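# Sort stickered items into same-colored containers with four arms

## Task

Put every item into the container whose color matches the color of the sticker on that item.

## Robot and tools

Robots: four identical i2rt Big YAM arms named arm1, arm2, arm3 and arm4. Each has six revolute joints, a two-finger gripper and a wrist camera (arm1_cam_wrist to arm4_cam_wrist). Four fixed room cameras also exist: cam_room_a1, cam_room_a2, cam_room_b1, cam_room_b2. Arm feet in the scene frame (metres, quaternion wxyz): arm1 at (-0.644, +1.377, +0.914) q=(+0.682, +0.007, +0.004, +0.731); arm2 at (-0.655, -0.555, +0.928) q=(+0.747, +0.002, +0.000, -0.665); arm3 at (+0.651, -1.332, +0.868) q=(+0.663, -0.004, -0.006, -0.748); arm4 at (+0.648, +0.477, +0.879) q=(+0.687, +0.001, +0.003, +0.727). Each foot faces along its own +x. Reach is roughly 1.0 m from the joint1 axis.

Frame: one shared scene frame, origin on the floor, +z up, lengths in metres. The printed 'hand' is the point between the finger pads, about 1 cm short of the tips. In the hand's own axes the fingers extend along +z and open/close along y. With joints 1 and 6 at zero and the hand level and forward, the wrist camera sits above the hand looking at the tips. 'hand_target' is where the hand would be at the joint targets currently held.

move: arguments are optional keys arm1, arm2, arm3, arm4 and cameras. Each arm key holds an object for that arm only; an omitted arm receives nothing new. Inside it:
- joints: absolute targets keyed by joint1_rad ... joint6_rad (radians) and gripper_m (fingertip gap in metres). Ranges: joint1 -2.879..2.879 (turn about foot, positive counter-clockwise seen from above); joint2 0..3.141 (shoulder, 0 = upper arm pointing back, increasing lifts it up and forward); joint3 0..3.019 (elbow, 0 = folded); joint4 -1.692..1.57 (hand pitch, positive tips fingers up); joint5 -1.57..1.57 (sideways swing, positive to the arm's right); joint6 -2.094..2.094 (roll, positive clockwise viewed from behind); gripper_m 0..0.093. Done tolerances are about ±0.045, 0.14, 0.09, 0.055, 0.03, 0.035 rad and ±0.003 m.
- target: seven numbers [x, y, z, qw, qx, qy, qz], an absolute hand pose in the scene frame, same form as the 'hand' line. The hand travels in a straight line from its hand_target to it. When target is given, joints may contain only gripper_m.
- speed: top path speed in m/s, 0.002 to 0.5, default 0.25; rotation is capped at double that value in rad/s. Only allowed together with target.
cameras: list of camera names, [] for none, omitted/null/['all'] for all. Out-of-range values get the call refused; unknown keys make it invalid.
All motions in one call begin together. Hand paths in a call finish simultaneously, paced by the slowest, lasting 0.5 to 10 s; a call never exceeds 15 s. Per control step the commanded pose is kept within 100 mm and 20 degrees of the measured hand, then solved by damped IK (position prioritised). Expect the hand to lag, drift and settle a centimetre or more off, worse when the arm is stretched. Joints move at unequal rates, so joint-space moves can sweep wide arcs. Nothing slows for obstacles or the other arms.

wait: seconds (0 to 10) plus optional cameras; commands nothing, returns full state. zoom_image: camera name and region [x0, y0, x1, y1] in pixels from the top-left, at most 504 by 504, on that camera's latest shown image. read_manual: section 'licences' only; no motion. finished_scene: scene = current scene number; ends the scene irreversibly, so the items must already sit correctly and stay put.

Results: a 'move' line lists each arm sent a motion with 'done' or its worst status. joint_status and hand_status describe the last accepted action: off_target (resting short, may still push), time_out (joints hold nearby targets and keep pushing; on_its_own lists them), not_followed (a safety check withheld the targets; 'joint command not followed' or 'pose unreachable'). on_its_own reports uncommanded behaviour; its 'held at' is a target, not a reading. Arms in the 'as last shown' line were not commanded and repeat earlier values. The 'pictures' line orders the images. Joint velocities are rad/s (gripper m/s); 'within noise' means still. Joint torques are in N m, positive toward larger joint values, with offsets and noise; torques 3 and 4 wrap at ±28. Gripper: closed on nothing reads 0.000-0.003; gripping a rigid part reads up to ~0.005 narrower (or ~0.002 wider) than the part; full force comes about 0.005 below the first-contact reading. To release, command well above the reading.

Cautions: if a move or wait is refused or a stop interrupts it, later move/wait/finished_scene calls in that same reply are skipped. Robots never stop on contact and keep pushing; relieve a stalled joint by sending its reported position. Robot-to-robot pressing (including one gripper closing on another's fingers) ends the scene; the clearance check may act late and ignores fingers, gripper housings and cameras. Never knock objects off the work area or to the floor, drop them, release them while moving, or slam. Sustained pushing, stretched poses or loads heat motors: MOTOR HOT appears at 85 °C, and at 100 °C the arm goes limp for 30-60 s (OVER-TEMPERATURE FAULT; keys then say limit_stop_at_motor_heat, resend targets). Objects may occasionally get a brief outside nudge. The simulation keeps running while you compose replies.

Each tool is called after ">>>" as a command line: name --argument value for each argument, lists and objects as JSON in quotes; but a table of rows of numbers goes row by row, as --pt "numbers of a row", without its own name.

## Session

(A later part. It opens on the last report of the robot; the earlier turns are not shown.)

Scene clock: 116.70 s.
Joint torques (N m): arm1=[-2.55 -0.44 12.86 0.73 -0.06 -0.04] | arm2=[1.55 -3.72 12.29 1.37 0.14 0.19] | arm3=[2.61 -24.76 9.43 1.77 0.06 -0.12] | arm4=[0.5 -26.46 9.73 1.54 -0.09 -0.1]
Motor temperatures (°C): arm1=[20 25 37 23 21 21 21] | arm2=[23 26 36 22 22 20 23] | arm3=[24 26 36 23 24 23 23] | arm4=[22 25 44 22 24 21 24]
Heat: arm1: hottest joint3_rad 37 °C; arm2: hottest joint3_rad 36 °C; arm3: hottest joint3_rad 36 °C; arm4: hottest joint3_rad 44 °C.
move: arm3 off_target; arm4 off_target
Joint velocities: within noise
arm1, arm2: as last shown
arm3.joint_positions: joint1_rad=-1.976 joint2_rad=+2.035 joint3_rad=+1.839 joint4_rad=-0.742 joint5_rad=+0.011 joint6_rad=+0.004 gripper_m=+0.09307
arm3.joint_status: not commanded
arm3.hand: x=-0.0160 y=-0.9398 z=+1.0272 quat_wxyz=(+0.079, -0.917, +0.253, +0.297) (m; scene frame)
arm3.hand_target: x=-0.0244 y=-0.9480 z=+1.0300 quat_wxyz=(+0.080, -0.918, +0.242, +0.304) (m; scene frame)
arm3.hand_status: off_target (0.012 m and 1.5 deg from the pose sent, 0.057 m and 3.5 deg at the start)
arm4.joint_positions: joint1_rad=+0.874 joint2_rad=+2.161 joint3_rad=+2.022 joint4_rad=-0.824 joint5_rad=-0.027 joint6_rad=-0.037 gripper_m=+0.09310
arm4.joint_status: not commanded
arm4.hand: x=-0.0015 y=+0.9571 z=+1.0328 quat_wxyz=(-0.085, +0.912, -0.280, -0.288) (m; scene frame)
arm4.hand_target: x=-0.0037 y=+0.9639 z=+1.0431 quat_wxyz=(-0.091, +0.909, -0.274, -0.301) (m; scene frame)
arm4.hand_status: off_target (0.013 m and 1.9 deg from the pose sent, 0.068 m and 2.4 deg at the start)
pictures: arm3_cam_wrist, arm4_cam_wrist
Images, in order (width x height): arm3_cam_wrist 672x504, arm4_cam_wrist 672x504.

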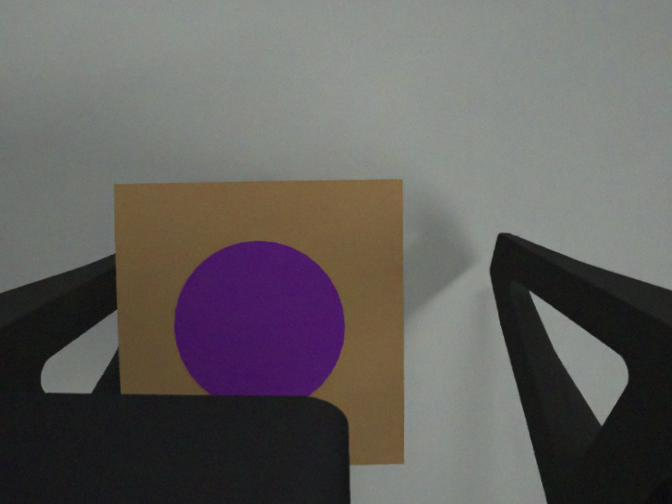

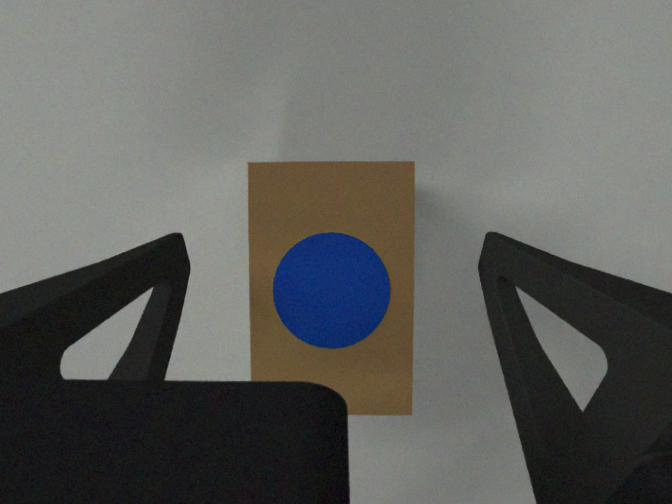

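>>> move --arm4 '{"joints": {"gripper_m": 0.028}}' --arm3 '{"target": [-0.0265, -0.9615, 1.03, 0.0801, -0.9179, 0.2417, 0.3044], "speed": 0.15}' --cameras '[]'

>>> move --arm3 '{"joints": {"gripper_m": 0.036}}' --cameras '["arm3_cam_wrist"]'

>>> move --arm4 '{"target": [0.005, 0.955, 1.11, 0.0910, -0.9086, 0.2744, 0.3013], "speed": 0.3}' --arm3 '{"target": [-0.02, -0.955, 1.10, 0.0801, -0.9179, 0.2417, 0.3044], "speed": 0.3}' --cameras '[]'

>>> move --arm4 '{"target": [0.377, 0.665, 1.229, 0.0941, -0.9057, 0.2838, 0.3004], "speed": 0.5}' --arm3 '{"target": [0.3675, -1.163, 1.218, 0.0836, -0.9151, 0.2521, 0.3035], "speed": 0.5}' --cameras '["arm4_cam_wrist", "arm3_cam_wrist"]'

>>> move --arm4 '{"joints": {"joint1_rad": -1.894, "joint2_rad": 0.82, "joint3_rad": 1.066, "joint4_rad": -1.177, "joint5_rad": 0, "joint6_rad": 0}}' --arm3 '{"joints": {"joint1_rad": 1.768, "joint2_rad": 0.82, "joint3_rad": 1.066, "joint4_rad": -1.177, "joint5_rad": 0, "joint6_rad": 0}}' --cameras '[]'

>>> move --arm4 '{"target": [1.169, 0.335, 0.86, 0.3120, 0.1263, 0.9407, -0.0419], "speed": 0.5}' --arm3 '{"target": [1.24, -1.288, 0.86, 0.3146, -0.0356, 0.9485, 0.0118], "speed": 0.5}' --cameras '["arm4_cam_wrist", "arm3_cam_wrist"]'

Scene clock: 144.87 s.
Joint torques (N m): arm1=[-2.96 -0.03 12.86 0.84 -0.04 -0.07] | arm2=[1.49 -3.66 12.27 1.42 0.15 0.2] | arm3=[2.32 -25.76 8.64 1.72 0.1 -0.01] | arm4=[0.73 -26.17 9.81 1.63 -0.06 -0.09]
Motor temperatures (°C): arm1=[20 24 38 23 21 21 21] | arm2=[23 25 37 22 22 20 23] | arm3=[24 25 32 23 24 23 23] | arm4=[22 25 40 22 24 21 24]
Heat: arm1: hottest joint3_rad 38 °C; arm2: hottest joint3_rad 37 °C; arm3: hottest joint3_rad 32 °C; arm4: hottest joint3_rad 40 °C.
move: arm3 off_target; arm4 off_target
Joint velocities: within noise
arm1, arm2: as last shown
arm3.joint_positions: joint1_rad=-1.954 joint2_rad=+2.034 joint3_rad=+1.827 joint4_rad=-0.734 joint5_rad=+0.021 joint6_rad=+0.006 gripper_m=+0.09306
arm3.joint_status: not commanded
arm3.hand: x=-0.0217 y=-0.9535 z=+1.0229 quat_wxyz=(+0.080, -0.920, +0.245, +0.295) (m; scene frame)
arm3.hand_target: x=-0.0265 y=-0.9616 z=+1.0299 quat_wxyz=(+0.080, -0.918, +0.242, +0.304) (m; scene frame)
arm3.hand_status: off_target (0.012 m and 1.1 deg from the pose sent, 0.024 m and 1.5 deg at the start)
arm4.joint_positions: joint1_rad=+0.874 joint2_rad=+2.161 joint3_rad=+2.022 joint4_rad=-0.824 joint5_rad=-0.028 joint6_rad=-0.038 gripper_m=+0.04393
arm4.joint_status: gripper_m off_target (ended at +0.04396, target +0.02800)
arm4.hand: x=-0.0016 y=+0.9571 z=+1.0329 quat_wxyz=(-0.085, +0.912, -0.280, -0.288) (m; scene frame)
arm4.hand_target: x=-0.0037 y=+0.9639 z=+1.0432 quat_wxyz=(-0.091, +0.909, -0.274, -0.301) (m; scene frame)
arm4.hand_status: not commanded
pictures: none
No camera images: "cameras" was empty.

Scene clock: 145.50 s.
Joint torques (N m): arm1=[-2.2 -0.38 12.89 0.8 0 -0.05] | arm2=[1.49 -3.66 12.31 1.4 0.14 0.18] | arm3=[2.26 -25.58 8.65 1.77 0.09 0] | arm4=[0.79 -26.46 9.76 1.68 -0.05 -0.08]
Motor temperatures (°C): arm1=[20 24 38 23 21 21 21] | arm2=[23 25 37 22 22 20 23] | arm3=[24 25 32 23 24 23 23] | arm4=[22 25 40 22 24 21 25]
Heat: arm1: hottest joint3_rad 38 °C; arm2: hottest joint3_rad 37 °C; arm3: hottest joint3_rad 32 °C; arm4: hottest joint3_rad 40 °C.
move: arm3 off_target
Joint velocities: within noise
arm1, arm2, arm4: as last shown
arm3.joint_positions: joint1_rad=-1.954 joint2_rad=+2.034 joint3_rad=+1.827 joint4_rad=-0.734 joint5_rad=+0.021 joint6_rad=+0.006 gripper_m=+0.05296
arm3.joint_status: gripper_m off_target (ended at +0.05299, target +0.03600)
arm3.hand: x=-0.0217 y=-0.9535 z=+1.0229 quat_wxyz=(+0.080, -0.920, +0.245, +0.295) (m; scene frame)
arm3.hand_target: x=-0.0265 y=-0.9616 z=+1.0299 quat_wxyz=(+0.080, -0.918, +0.242, +0.304) (m; scene frame)
arm3.hand_status: not commanded
pictures: arm3_cam_wrist
Images, in order (width x height): arm3_cam_wrist 672x504.

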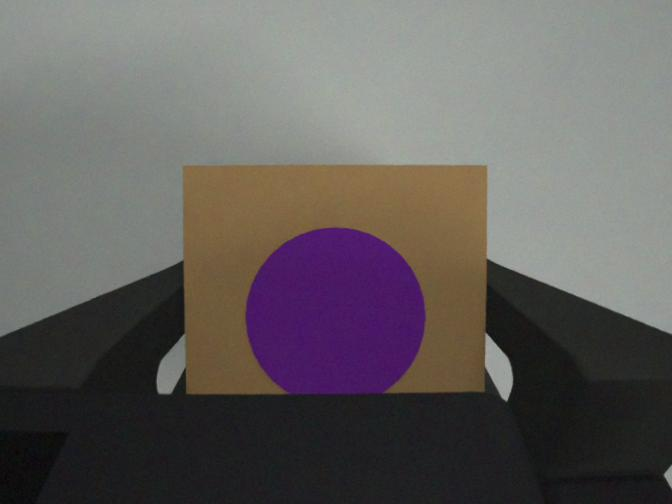

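Scene clock: 146.73 s.
Joint torques (N m): arm1=[-2.67 -0.56 12.98 0.94 -0.04 -0.03] | arm2=[1.55 -3.55 12.3 1.4 0.14 0.19] | arm3=[1.44 -25.41 14.12 0.85 -0.07 -0.1] | arm4=[0.91 -26.99 12.77 0.57 0.03 -0.04]
Motor temperatures (°C): arm1=[20 24 38 23 21 21 21] | arm2=[23 25 37 22 22 20 23] | arm3=[24 26 32 23 24 23 23] | arm4=[22 25 40 22 24 21 25]
Heat: arm1: hottest joint3_rad 38 °C; arm2: hottest joint3_rad 37 °C; arm3: hottest joint3_rad 32 °C; arm4: hottest joint3_rad 40 °C.
move: arm3 off_target; arm4 off_target
Joint velocities: within noise
arm1, arm2: as last shown
arm3.joint_positions: joint1_rad=-1.954 joint2_rad=+1.996 joint3_rad=+1.883 joint4_rad=-0.875 joint5_rad=+0.018 joint6_rad=+0.006 gripper_m=+0.05296
arm3.joint_status: not commanded
arm3.hand: x=-0.0083 y=-0.9610 z=+1.0607 quat_wxyz=(+0.073, -0.927, +0.246, +0.274) (m; scene frame)
arm3.hand_target: x=-0.0182 y=-0.9561 z=+1.1000 quat_wxyz=(+0.080, -0.918, +0.242, +0.305) (m; scene frame)
arm3.hand_status: off_target (0.041 m and 3.8 deg from the pose sent, 0.077 m and 1.1 deg at the start)
arm4.joint_positions: joint1_rad=+0.874 joint2_rad=+2.114 joint3_rad=+2.053 joint4_rad=-0.931 joint5_rad=-0.028 joint6_rad=-0.038 gripper_m=+0.04393
arm4.joint_status: not commanded
arm4.hand: x=+0.0117 y=+0.9475 z=+1.0708 quat_wxyz=(-0.080, +0.916, -0.281, -0.275) (m; scene frame)
arm4.hand_target: x=+0.0065 y=+0.9540 z=+1.1098 quat_wxyz=(-0.091, +0.909, -0.274, -0.302) (m; scene frame)
arm4.hand_status: off_target (0.041 m and 3.4 deg from the pose sent, 0.078 m and 1.8 deg at the start)
pictures: none
No camera images: "cameras" was empty.

Scene clock: 148.63 s.
Joint torques (N m): arm1=[-1.73 -0.56 12.82 1.11 -0.07 -0.04] | arm2=[1.61 -3.55 12.29 1.39 0.14 0.19] | arm3=[0.97 -3.72 9.29 1.05 0.11 0.02] | arm4=[1.32 -2.96 9.06 0.76 0.2 0.18]
Motor temperatures (°C): arm1=[20 24 38 23 21 21 21] | arm2=[23 25 37 22 22 20 23] | arm3=[24 26 32 23 24 23 23] | arm4=[22 25 40 22 24 21 25]
Heat: arm1: hottest joint3_rad 38 °C; arm2: hottest joint3_rad 37 °C; arm3: hottest joint3_rad 32 °C; arm4: hottest joint3_rad 40 °C.
move: arm3 done; arm4 done
Joint velocities: within noise
arm1, arm2: as last shown
arm3.joint_positions: joint1_rad=-1.954 joint2_rad=+0.808 joint3_rad=+1.069 joint4_rad=-1.178 joint5_rad=+0.024 joint6_rad=+0.009 gripper_m=+0.05296
arm3.joint_status: not commanded
arm3.hand: x=+0.3657 y=-1.1643 z=+1.2192 quat_wxyz=(+0.083, -0.916, +0.246, +0.306) (m; scene frame)
arm3.hand_target: x=+0.3675 y=-1.1630 z=+1.2180 quat_wxyz=(+0.084, -0.915, +0.252, +0.303) (m; scene frame)
arm3.hand_status: done (0.003 m and 0.8 deg from the pose sent, 0.455 m and 3.9 deg at the start)
arm4.joint_positions: joint1_rad=+0.916 joint2_rad=+0.814 joint3_rad=+1.063 joint4_rad=-1.169 joint5_rad=+0.010 joint6_rad=-0.005 gripper_m=+0.04393
arm4.joint_status: not commanded
arm4.hand: x=+0.3778 y=+0.6665 z=+1.2305 quat_wxyz=(-0.097, +0.905, -0.279, -0.305) (m; scene frame)
arm4.hand_target: x=+0.3770 y=+0.6650 z=+1.2290 quat_wxyz=(-0.094, +0.906, -0.284, -0.301) (m; scene frame)
arm4.hand_status: done (0.002 m and 0.8 deg from the pose sent, 0.488 m and 3.5 deg at the start)
pictures: arm3_cam_wrist, arm4_cam_wrist
Images, in order (width x height): arm3_cam_wrist 672x504, arm4_cam_wrist 672x504.

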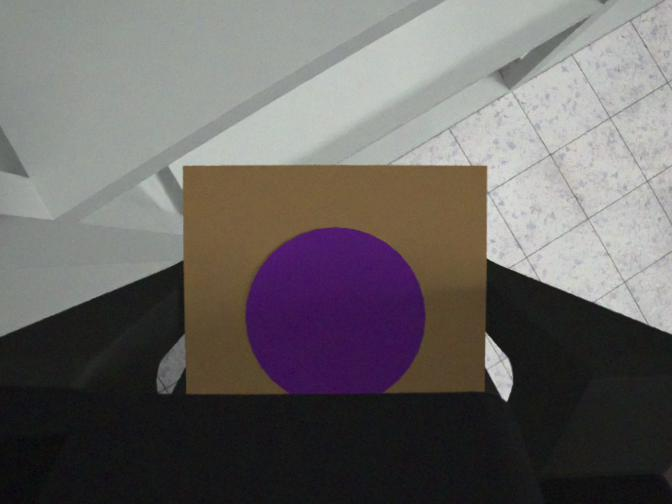

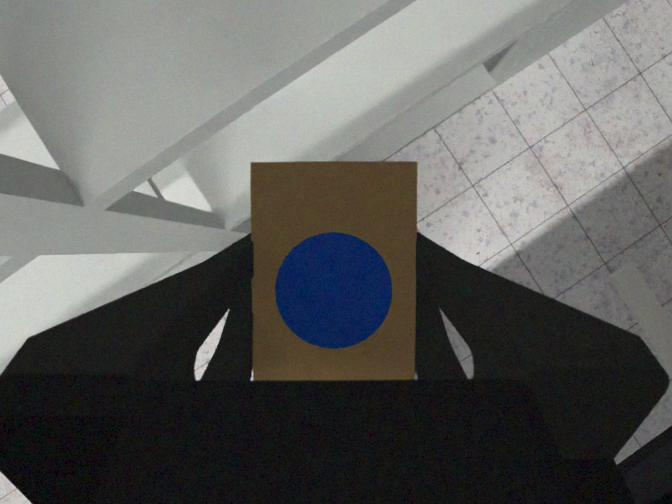

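Scene clock: 151.20 s.
Joint torques (N m): arm1=[-2.78 -0.26 12.88 0.92 -0.04 -0.03] | arm2=[1.61 -3.66 12.27 1.39 0.14 0.18] | arm3=[1.73 -4.66 9.14 1.18 0.14 -0.11] | arm4=[0.79 -3.55 9.18 0.77 0.03 0.11]
Motor temperatures (°C): arm1=[20 24 39 23 21 21 21] | arm2=[23 25 37 22 22 20 23] | arm3=[24 26 32 23 24 23 23] | arm4=[22 25 40 22 24 21 25]
Heat: arm1: hottest joint3_rad 39 °C; arm2: hottest joint3_rad 37 °C; arm3: hottest joint3_rad 32 °C; arm4: hottest joint3_rad 40 °C.
move: arm3 done; arm4 done
Joint velocities: within noise
arm1, arm2: as last shown
arm3.joint_positions: joint1_rad=+1.759 joint2_rad=+0.830 joint3_rad=+1.069 joint4_rad=-1.178 joint5_rad=-0.003 joint6_rad=+0.006 gripper_m=+0.05300
arm3.joint_status: all done
arm3.hand: x=+0.9824 y=-1.3045 z=+1.2152 quat_wxyz=(-0.311, +0.032, -0.950, -0.006) (m; scene frame)
arm3.hand_target: x=+0.9800 y=-1.3021 z=+1.2170 quat_wxyz=(-0.315, +0.038, -0.948, -0.005) (m; scene frame)
arm3.hand_status: not commanded
arm4.joint_positions: joint1_rad=-1.893 joint2_rad=+0.821 joint3_rad=+1.063 joint4_rad=-1.169 joint5_rad=+0.001 joint6_rad=-0.005 gripper_m=+0.04393
arm4.joint_status: all done
arm4.hand: x=+0.9695 y=+0.3906 z=+1.2266 quat_wxyz=(-0.311, -0.123, -0.941, +0.045) (m; scene frame)
arm4.hand_target: x=+0.9681 y=+0.3910 z=+1.2274 quat_wxyz=(-0.310, -0.126, -0.941, +0.044) (m; scene frame)
arm4.hand_status: not commanded
pictures: none
No camera images: "cameras" was empty.

Scene clock: 153.00 s.
Joint torques (N m): arm1=[-2.08 -0.73 12.93 0.95 -0.05 -0.04] | arm2=[1.61 -3.49 12.27 1.37 0.15 0.2] | arm3=[1.26 -18.61 9.46 1.74 -0.07 -0.06] | arm4=[0.62 -16.15 7.69 1.58 -0.03 0.13]
Motor temperatures (°C): arm1=[20 24 39 23 21 21 21] | arm2=[23 25 37 22 22 20 23] | arm3=[24 26 32 23 24 23 24] | arm4=[22 25 40 22 24 21 25]
Heat: arm1: hottest joint3_rad 39 °C; arm2: hottest joint3_rad 37 °C; arm3: hottest joint3_rad 32 °C; arm4: hottest joint3_rad 40 °C.
move: arm3 off_target; arm4 off_target
Joint velocities: within noise
arm1.joint_positions: joint1_rad=-2.250 joint2_rad=+0.796 joint3_rad=+1.047 joint4_rad=-1.170 joint5_rad=-0.012 joint6_rad=+0.002 gripper_m=+0.09297
arm1.joint_status: not commanded
arm1.hand: x=-0.3714 y=+1.1917 z=+1.2575 quat_wxyz=(-0.300, -0.283, -0.906, +0.092) (m; scene frame)
arm1.hand_target: x=-0.3730 y=+1.1890 z=+1.2640 quat_wxyz=(-0.300, -0.284, -0.906, +0.094) (m; scene frame)
arm1.hand_status: not commanded
arm2.joint_positions: joint1_rad=+0.920 joint2_rad=+0.811 joint3_rad=+1.055 joint4_rad=-1.163 joint5_rad=+0.006 joint6_rad=-0.005 gripper_m=+0.09293
arm2.joint_status: not commanded
arm2.hand: x=-0.3723 y=-0.7258 z=+1.2768 quat_wxyz=(-0.308, -0.249, -0.914, +0.086) (m; scene frame)
arm2.hand_target: x=-0.3710 y=-0.7235 z=+1.2780 quat_wxyz=(-0.304, -0.251, -0.915, +0.083) (m; scene frame)
arm2.hand_status: not commanded
arm3.joint_positions: joint1_rad=+1.759 joint2_rad=+1.861 joint3_rad=+0.958 joint4_rad=-0.098 joint5_rad=-0.011 joint6_rad=+0.006 gripper_m=+0.05300
arm3.joint_status: not commanded
arm3.hand: x=+1.2138 y=-1.2928 z=+0.8343 quat_wxyz=(-0.281, +0.033, -0.959, -0.009) (m; scene frame)
arm3.hand_target: x=+1.2385 y=-1.2882 z=+0.8608 quat_wxyz=(-0.315, +0.036, -0.949, -0.012) (m; scene frame)
arm3.hand_status: off_target (0.037 m and 4.1 deg from the pose sent, 0.439 m and 0.9 deg at the start)
arm4.joint_positions: joint1_rad=-1.893 joint2_rad=+1.789 joint3_rad=+0.806 joint4_rad=-0.008 joint5_rad=+0.000 joint6_rad=-0.005 gripper_m=+0.04393
arm4.joint_status: not commanded
arm4.hand: x=+1.1457 y=+0.3410 z=+0.8387 quat_wxyz=(-0.281, -0.124, -0.951, +0.040) (m; scene frame)
arm4.hand_target: x=+1.1679 y=+0.3352 z=+0.8606 quat_wxyz=(-0.312, -0.126, -0.941, +0.042) (m; scene frame)
arm4.hand_status: off_target (0.032 m and 3.8 deg from the pose sent, 0.421 m and 0.6 deg at the start)
pictures: arm3_cam_wrist, arm4_cam_wrist
Images, in order (width x height): arm3_cam_wrist 672x504, arm4_cam_wrist 672x504.

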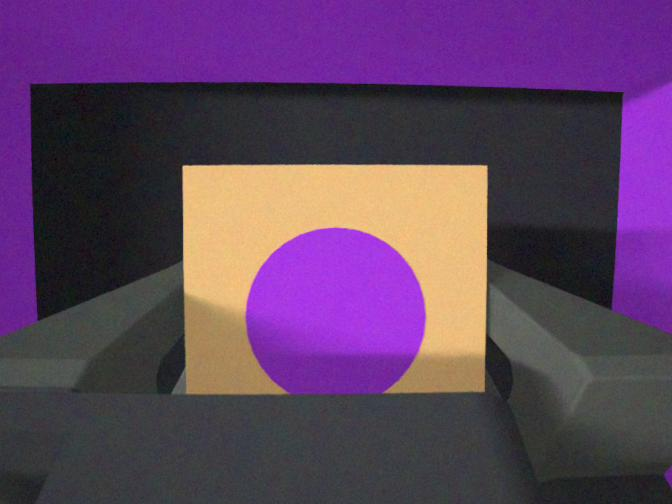

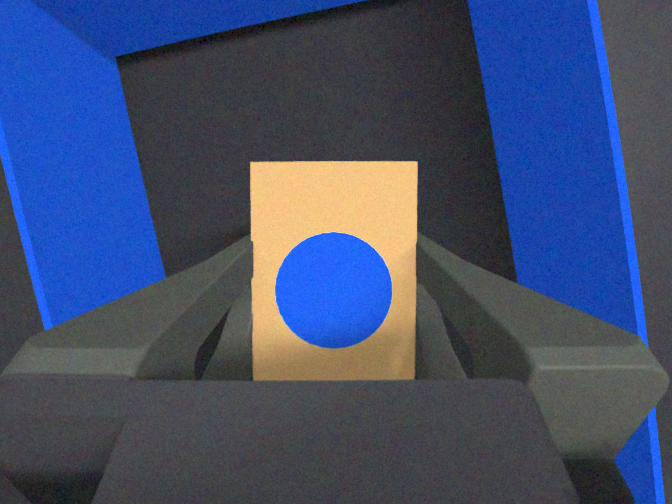

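>>> move --arm4 '{"target": [1.169, 0.338, 0.748, 0.3120, 0.1263, 0.9407, -0.0419], "speed": 0.13}' --arm3 '{"target": [1.24, -1.288, 0.732, 0.3146, -0.0356, 0.9485, 0.0118], "speed": 0.13}' --cameras '["arm4_cam_wrist", "arm3_cam_wrist"]'

Scene clock: 157.73 s.
Joint torques (N m): arm1=[-3.19 0.26 12.94 0.9 -0.06 -0.03] | arm2=[1.49 -3.66 12.27 1.4 0.15 0.19] | arm3=[1.44 -15.33 6.31 1.59 0.03 -0.04] | arm4=[1.38 -13.68 5.07 1.4 0.16 0.14]
Motor temperatures (°C): arm1=[20 24 39 23 21 21 21] | arm2=[23 25 37 22 22 20 23] | arm3=[24 26 32 23 24 23 24] | arm4=[22 26 39 22 24 21 25]
Heat: arm1: hottest joint3_rad 39 °C; arm2: hottest joint3_rad 37 °C; arm3: hottest joint3_rad 32 °C; arm4: hottest joint3_rad 39 °C.
move: arm3 off_target; arm4 off_target
Joint velocities: within noise
arm1, arm2: as last shown
arm3.joint_positions: joint1_rad=+1.759 joint2_rad=+2.115 joint3_rad=+0.983 joint4_rad=+0.209 joint5_rad=-0.011 joint6_rad=+0.006 gripper_m=+0.05300
arm3.joint_status: not commanded
arm3.hand: x=+1.2363 y=-1.2924 z=+0.7450 quat_wxyz=(-0.318, +0.033, -0.947, -0.011) (m; scene frame)
arm3.hand_target: x=+1.2394 y=-1.2881 z=+0.7322 quat_wxyz=(-0.314, +0.036, -0.949, -0.012) (m; scene frame)
arm3.hand_status: off_target (0.014 m and 0.5 deg from the pose sent, 0.106 m and 4.1 deg at the start)
arm4.joint_positions: joint1_rad=-1.893 joint2_rad=+2.044 joint3_rad=+0.826 joint4_rad=+0.294 joint5_rad=-0.001 joint6_rad=-0.002 gripper_m=+0.04393
arm4.joint_status: not commanded
arm4.hand: x=+1.1636 y=+0.3359 z=+0.7593 quat_wxyz=(-0.313, -0.124, -0.941, +0.044) (m; scene frame)
arm4.hand_target: x=+1.1686 y=+0.3380 z=+0.7483 quat_wxyz=(-0.312, -0.126, -0.941, +0.042) (m; scene frame)
arm4.hand_status: off_target (0.013 m and 0.4 deg from the pose sent, 0.094 m and 3.8 deg at the start)
pictures: arm3_cam_wrist, arm4_cam_wrist
Images, in order (width x height): arm3_cam_wrist 672x504, arm4_cam_wrist 672x504.

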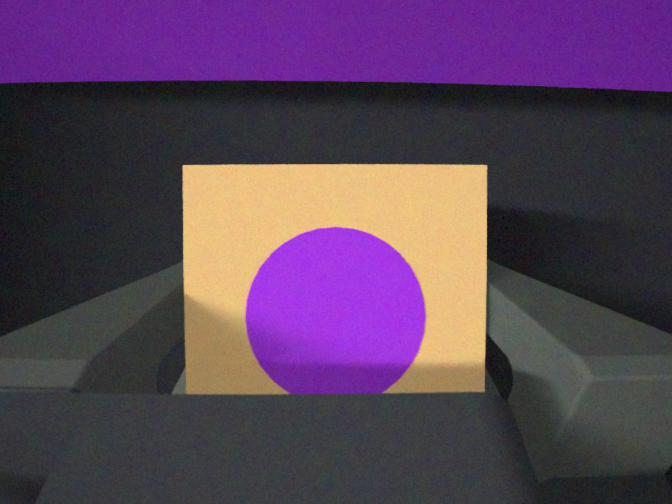

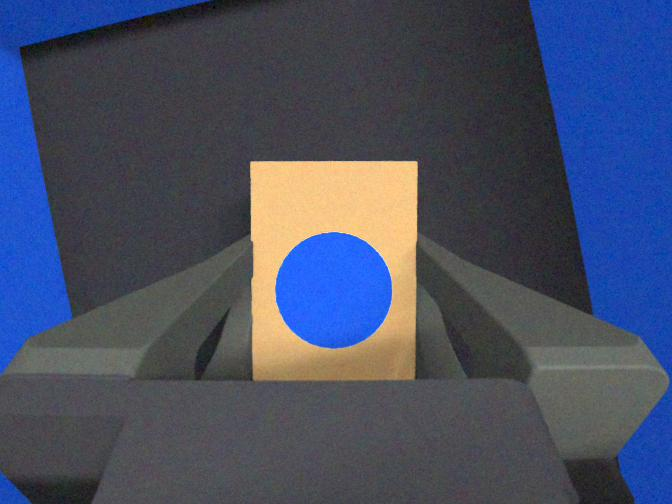

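>>> move --arm4 '{"target": [1.169, 0.338, 0.737, 0.3120, 0.1263, 0.9407, -0.0419], "speed": 0.1}' --arm3 '{"target": [1.24, -1.288, 0.720, 0.3146, -0.0356, 0.9485, 0.0118], "speed": 0.1}' --cameras '[]'

>>> move --arm4 '{"joints": {"gripper_m": 0.085}}' --arm3 '{"joints": {"gripper_m": 0.085}}' --cameras '[]'

>>> move --arm4 '{"target": [1.15, 0.34, 0.97, 0.3120, 0.1263, 0.9407, -0.0419], "speed": 0.35}' --arm3 '{"target": [1.215, -1.288, 0.97, 0.3146, -0.0356, 0.9485, 0.0118], "speed": 0.35}' --cameras '["arm4_cam_wrist", "arm3_cam_wrist"]'

Scene clock: 165.87 s.
Joint torques (N m): arm1=[-2.67 -0.03 13.07 0.95 -0.07 -0.05] | arm2=[1.55 -3.66 12.27 1.4 0.15 0.19] | arm3=[1.61 -14.15 6.02 1.33 0.03 -0.04] | arm4=[0.85 -12.34 4.82 1.26 0.15 0.12]
Motor temperatures (°C): arm1=[20 24 39 23 21 21 21] | arm2=[23 25 37 22 22 20 23] | arm3=[24 26 31 23 24 23 24] | arm4=[22 26 37 22 24 21 25]
Heat: arm1: hottest joint3_rad 39 °C; arm2: hottest joint3_rad 37 °C; arm3: hottest joint3_rad 31 °C; arm4: hottest joint3_rad 37 °C.
move: arm3 off_target; arm4 off_target
Joint velocities: within noise
arm1, arm2: as last shown
arm3.joint_positions: joint1_rad=+1.759 joint2_rad=+2.127 joint3_rad=+0.991 joint4_rad=+0.240 joint5_rad=-0.011 joint6_rad=+0.006 gripper_m=+0.05300
arm3.joint_status: not commanded
arm3.hand: x=+1.2434 y=-1.2919 z=+0.7453 quat_wxyz=(-0.331, +0.033, -0.943, -0.011) (m; scene frame)
arm3.hand_target: x=+1.2387 y=-1.2882 z=+0.7209 quat_wxyz=(-0.315, +0.036, -0.948, -0.012) (m; scene frame)
arm3.hand_status: off_target (0.026 m and 2.0 deg from the pose sent, 0.026 m and 0.5 deg at the start)
arm4.joint_positions: joint1_rad=-1.893 joint2_rad=+2.056 joint3_rad=+0.834 joint4_rad=+0.325 joint5_rad=-0.001 joint6_rad=+0.000 gripper_m=+0.04393
arm4.joint_status: not commanded
arm4.hand: x=+1.1708 y=+0.3342 z=+0.7597 quat_wxyz=(-0.326, -0.124, -0.936, +0.045) (m; scene frame)
arm4.hand_target: x=+1.1679 y=+0.3383 z=+0.7378 quat_wxyz=(-0.312, -0.126, -0.941, +0.042) (m; scene frame)
arm4.hand_status: off_target (0.023 m and 1.7 deg from the pose sent, 0.023 m and 0.4 deg at the start)
pictures: none
No camera images: "cameras" was empty.

Scene clock: 166.50 s.
Joint torques (N m): arm1=[-3.08 -0.32 13.14 0.88 -0.04 -0.06] | arm2=[1.49 -3.6 12.29 1.36 0.15 0.19] | arm3=[1.61 -14.74 5.64 1.05 -0.04 -0.08] | arm4=[1.08 -15.44 4.46 1.24 0.18 0.13]
Motor temperatures (°C): arm1=[20 24 39 23 21 21 21] | arm2=[23 25 37 22 22 20 23] | arm3=[24 26 31 23 24 23 24] | arm4=[22 26 37 22 24 21 25]
Heat: arm1: hottest joint3_rad 39 °C; arm2: hottest joint3_rad 37 °C; arm3: hottest joint3_rad 31 °C; arm4: hottest joint3_rad 37 °C.
move: arm3 done; arm4 done
Joint velocities: within noise
arm1, arm2: as last shown
arm3.joint_positions: joint1_rad=+1.758 joint2_rad=+2.134 joint3_rad=+0.995 joint4_rad=+0.246 joint5_rad=-0.009 joint6_rad=+0.011 gripper_m=+0.08494
arm3.joint_status: all done
arm3.hand: x=+1.2449 y=-1.2927 z=+0.7433 quat_wxyz=(-0.332, +0.030, -0.943, -0.011) (m; scene frame)
arm3.hand_target: x=+1.2387 y=-1.2883 z=+0.7209 quat_wxyz=(-0.315, +0.035, -0.948, -0.012) (m; scene frame)
arm3.hand_status: not commanded
arm4.joint_positions: joint1_rad=-1.893 joint2_rad=+2.091 joint3_rad=+0.835 joint4_rad=+0.325 joint5_rad=-0.001 joint6_rad=+0.000 gripper_m=+0.08492
arm4.joint_status: all done
arm4.hand: x=+1.1622 y=+0.3364 z=+0.7418 quat_wxyz=(-0.310, -0.125, -0.942, +0.043) (m; scene frame)
arm4.hand_target: x=+1.1678 y=+0.3383 z=+0.7379 quat_wxyz=(-0.312, -0.126, -0.941, +0.042) (m; scene frame)
arm4.hand_status: not commanded
pictures: none
No camera images: "cameras" was empty.

Scene clock: 167.93 s.
Joint torques (N m): arm1=[-2.32 -0.91 13.03 0.95 -0.02 -0.03] | arm2=[1.55 -3.55 12.31 1.36 0.14 0.18] | arm3=[1.44 -13.92 11.21 0.84 -0.08 -0.1] | arm4=[0.56 -12.1 9.94 0.61 -0.06 0.06]
Motor temperatures (°C): arm1=[20 24 39 23 21 21 21] | arm2=[23 25 37 22 22 20 23] | arm3=[24 26 31 23 24 23 24] | arm4=[22 26 37 22 24 21 25]
Heat: arm1: hottest joint3_rad 39 °C; arm2: hottest joint3_rad 37 °C; arm3: hottest joint3_rad 31 °C; arm4: hottest joint3_rad 37 °C.
move: arm3 off_target; arm4 off_target
Joint velocities: within noise
arm1, arm2: as last shown
arm3.joint_positions: joint1_rad=+1.758 joint2_rad=+1.582 joint3_rad=+0.977 joint4_rad=-0.347 joint5_rad=-0.011 joint6_rad=+0.011 gripper_m=+0.08496
arm3.joint_status: not commanded
arm3.hand: x=+1.2005 y=-1.2924 z=+0.9586 quat_wxyz=(-0.304, +0.030, -0.952, -0.010) (m; scene frame)
arm3.hand_target: x=+1.2143 y=-1.2881 z=+0.9701 quat_wxyz=(-0.315, +0.036, -0.948, -0.012) (m; scene frame)
arm3.hand_status: off_target (0.019 m and 1.4 deg from the pose sent, 0.229 m and 2.2 deg at the start)
arm4.joint_positions: joint1_rad=-1.893 joint2_rad=+1.494 joint3_rad=+0.838 joint4_rad=-0.290 joint5_rad=-0.001 joint6_rad=+0.000 gripper_m=+0.08492
arm4.joint_status: not commanded
arm4.hand: x=+1.1375 y=+0.3442 z=+0.9583 quat_wxyz=(-0.303, -0.125, -0.944, +0.042) (m; scene frame)
arm4.hand_target: x=+1.1496 y=+0.3402 z=+0.9703 quat_wxyz=(-0.312, -0.126, -0.941, +0.042) (m; scene frame)
arm4.hand_status: off_target (0.018 m and 1.1 deg from the pose sent, 0.229 m and 0.4 deg at the start)
pictures: arm3_cam_wrist, arm4_cam_wrist
Images, in order (width x height): arm3_cam_wrist 672x504, arm4_cam_wrist 672x504.

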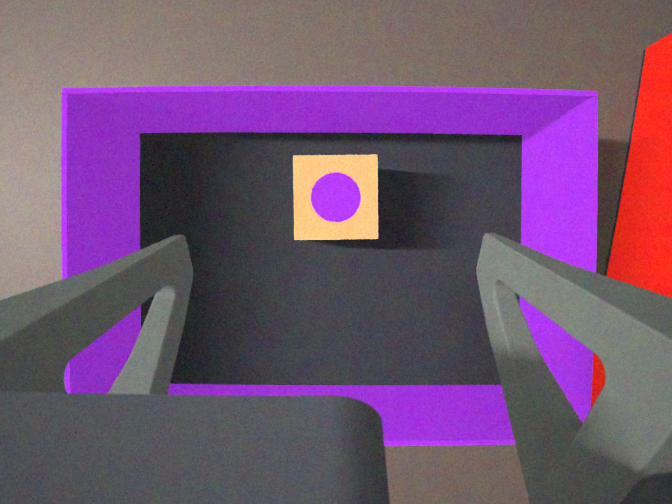

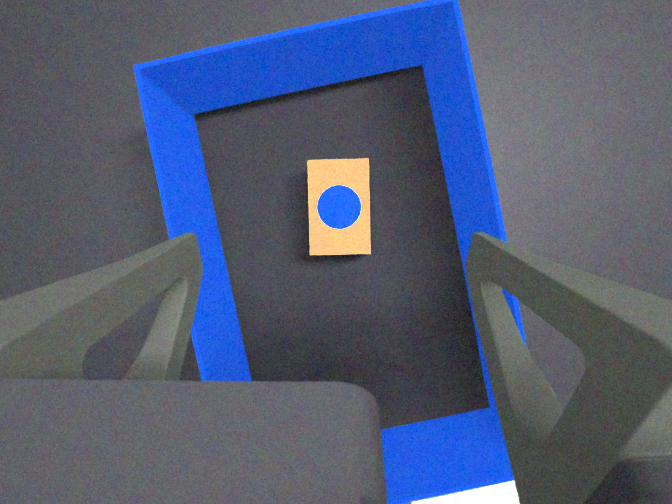

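Both in. Finish and start scene 3's look pose.

>>> finished_scene --scene 2

The scene is finished: the task was done.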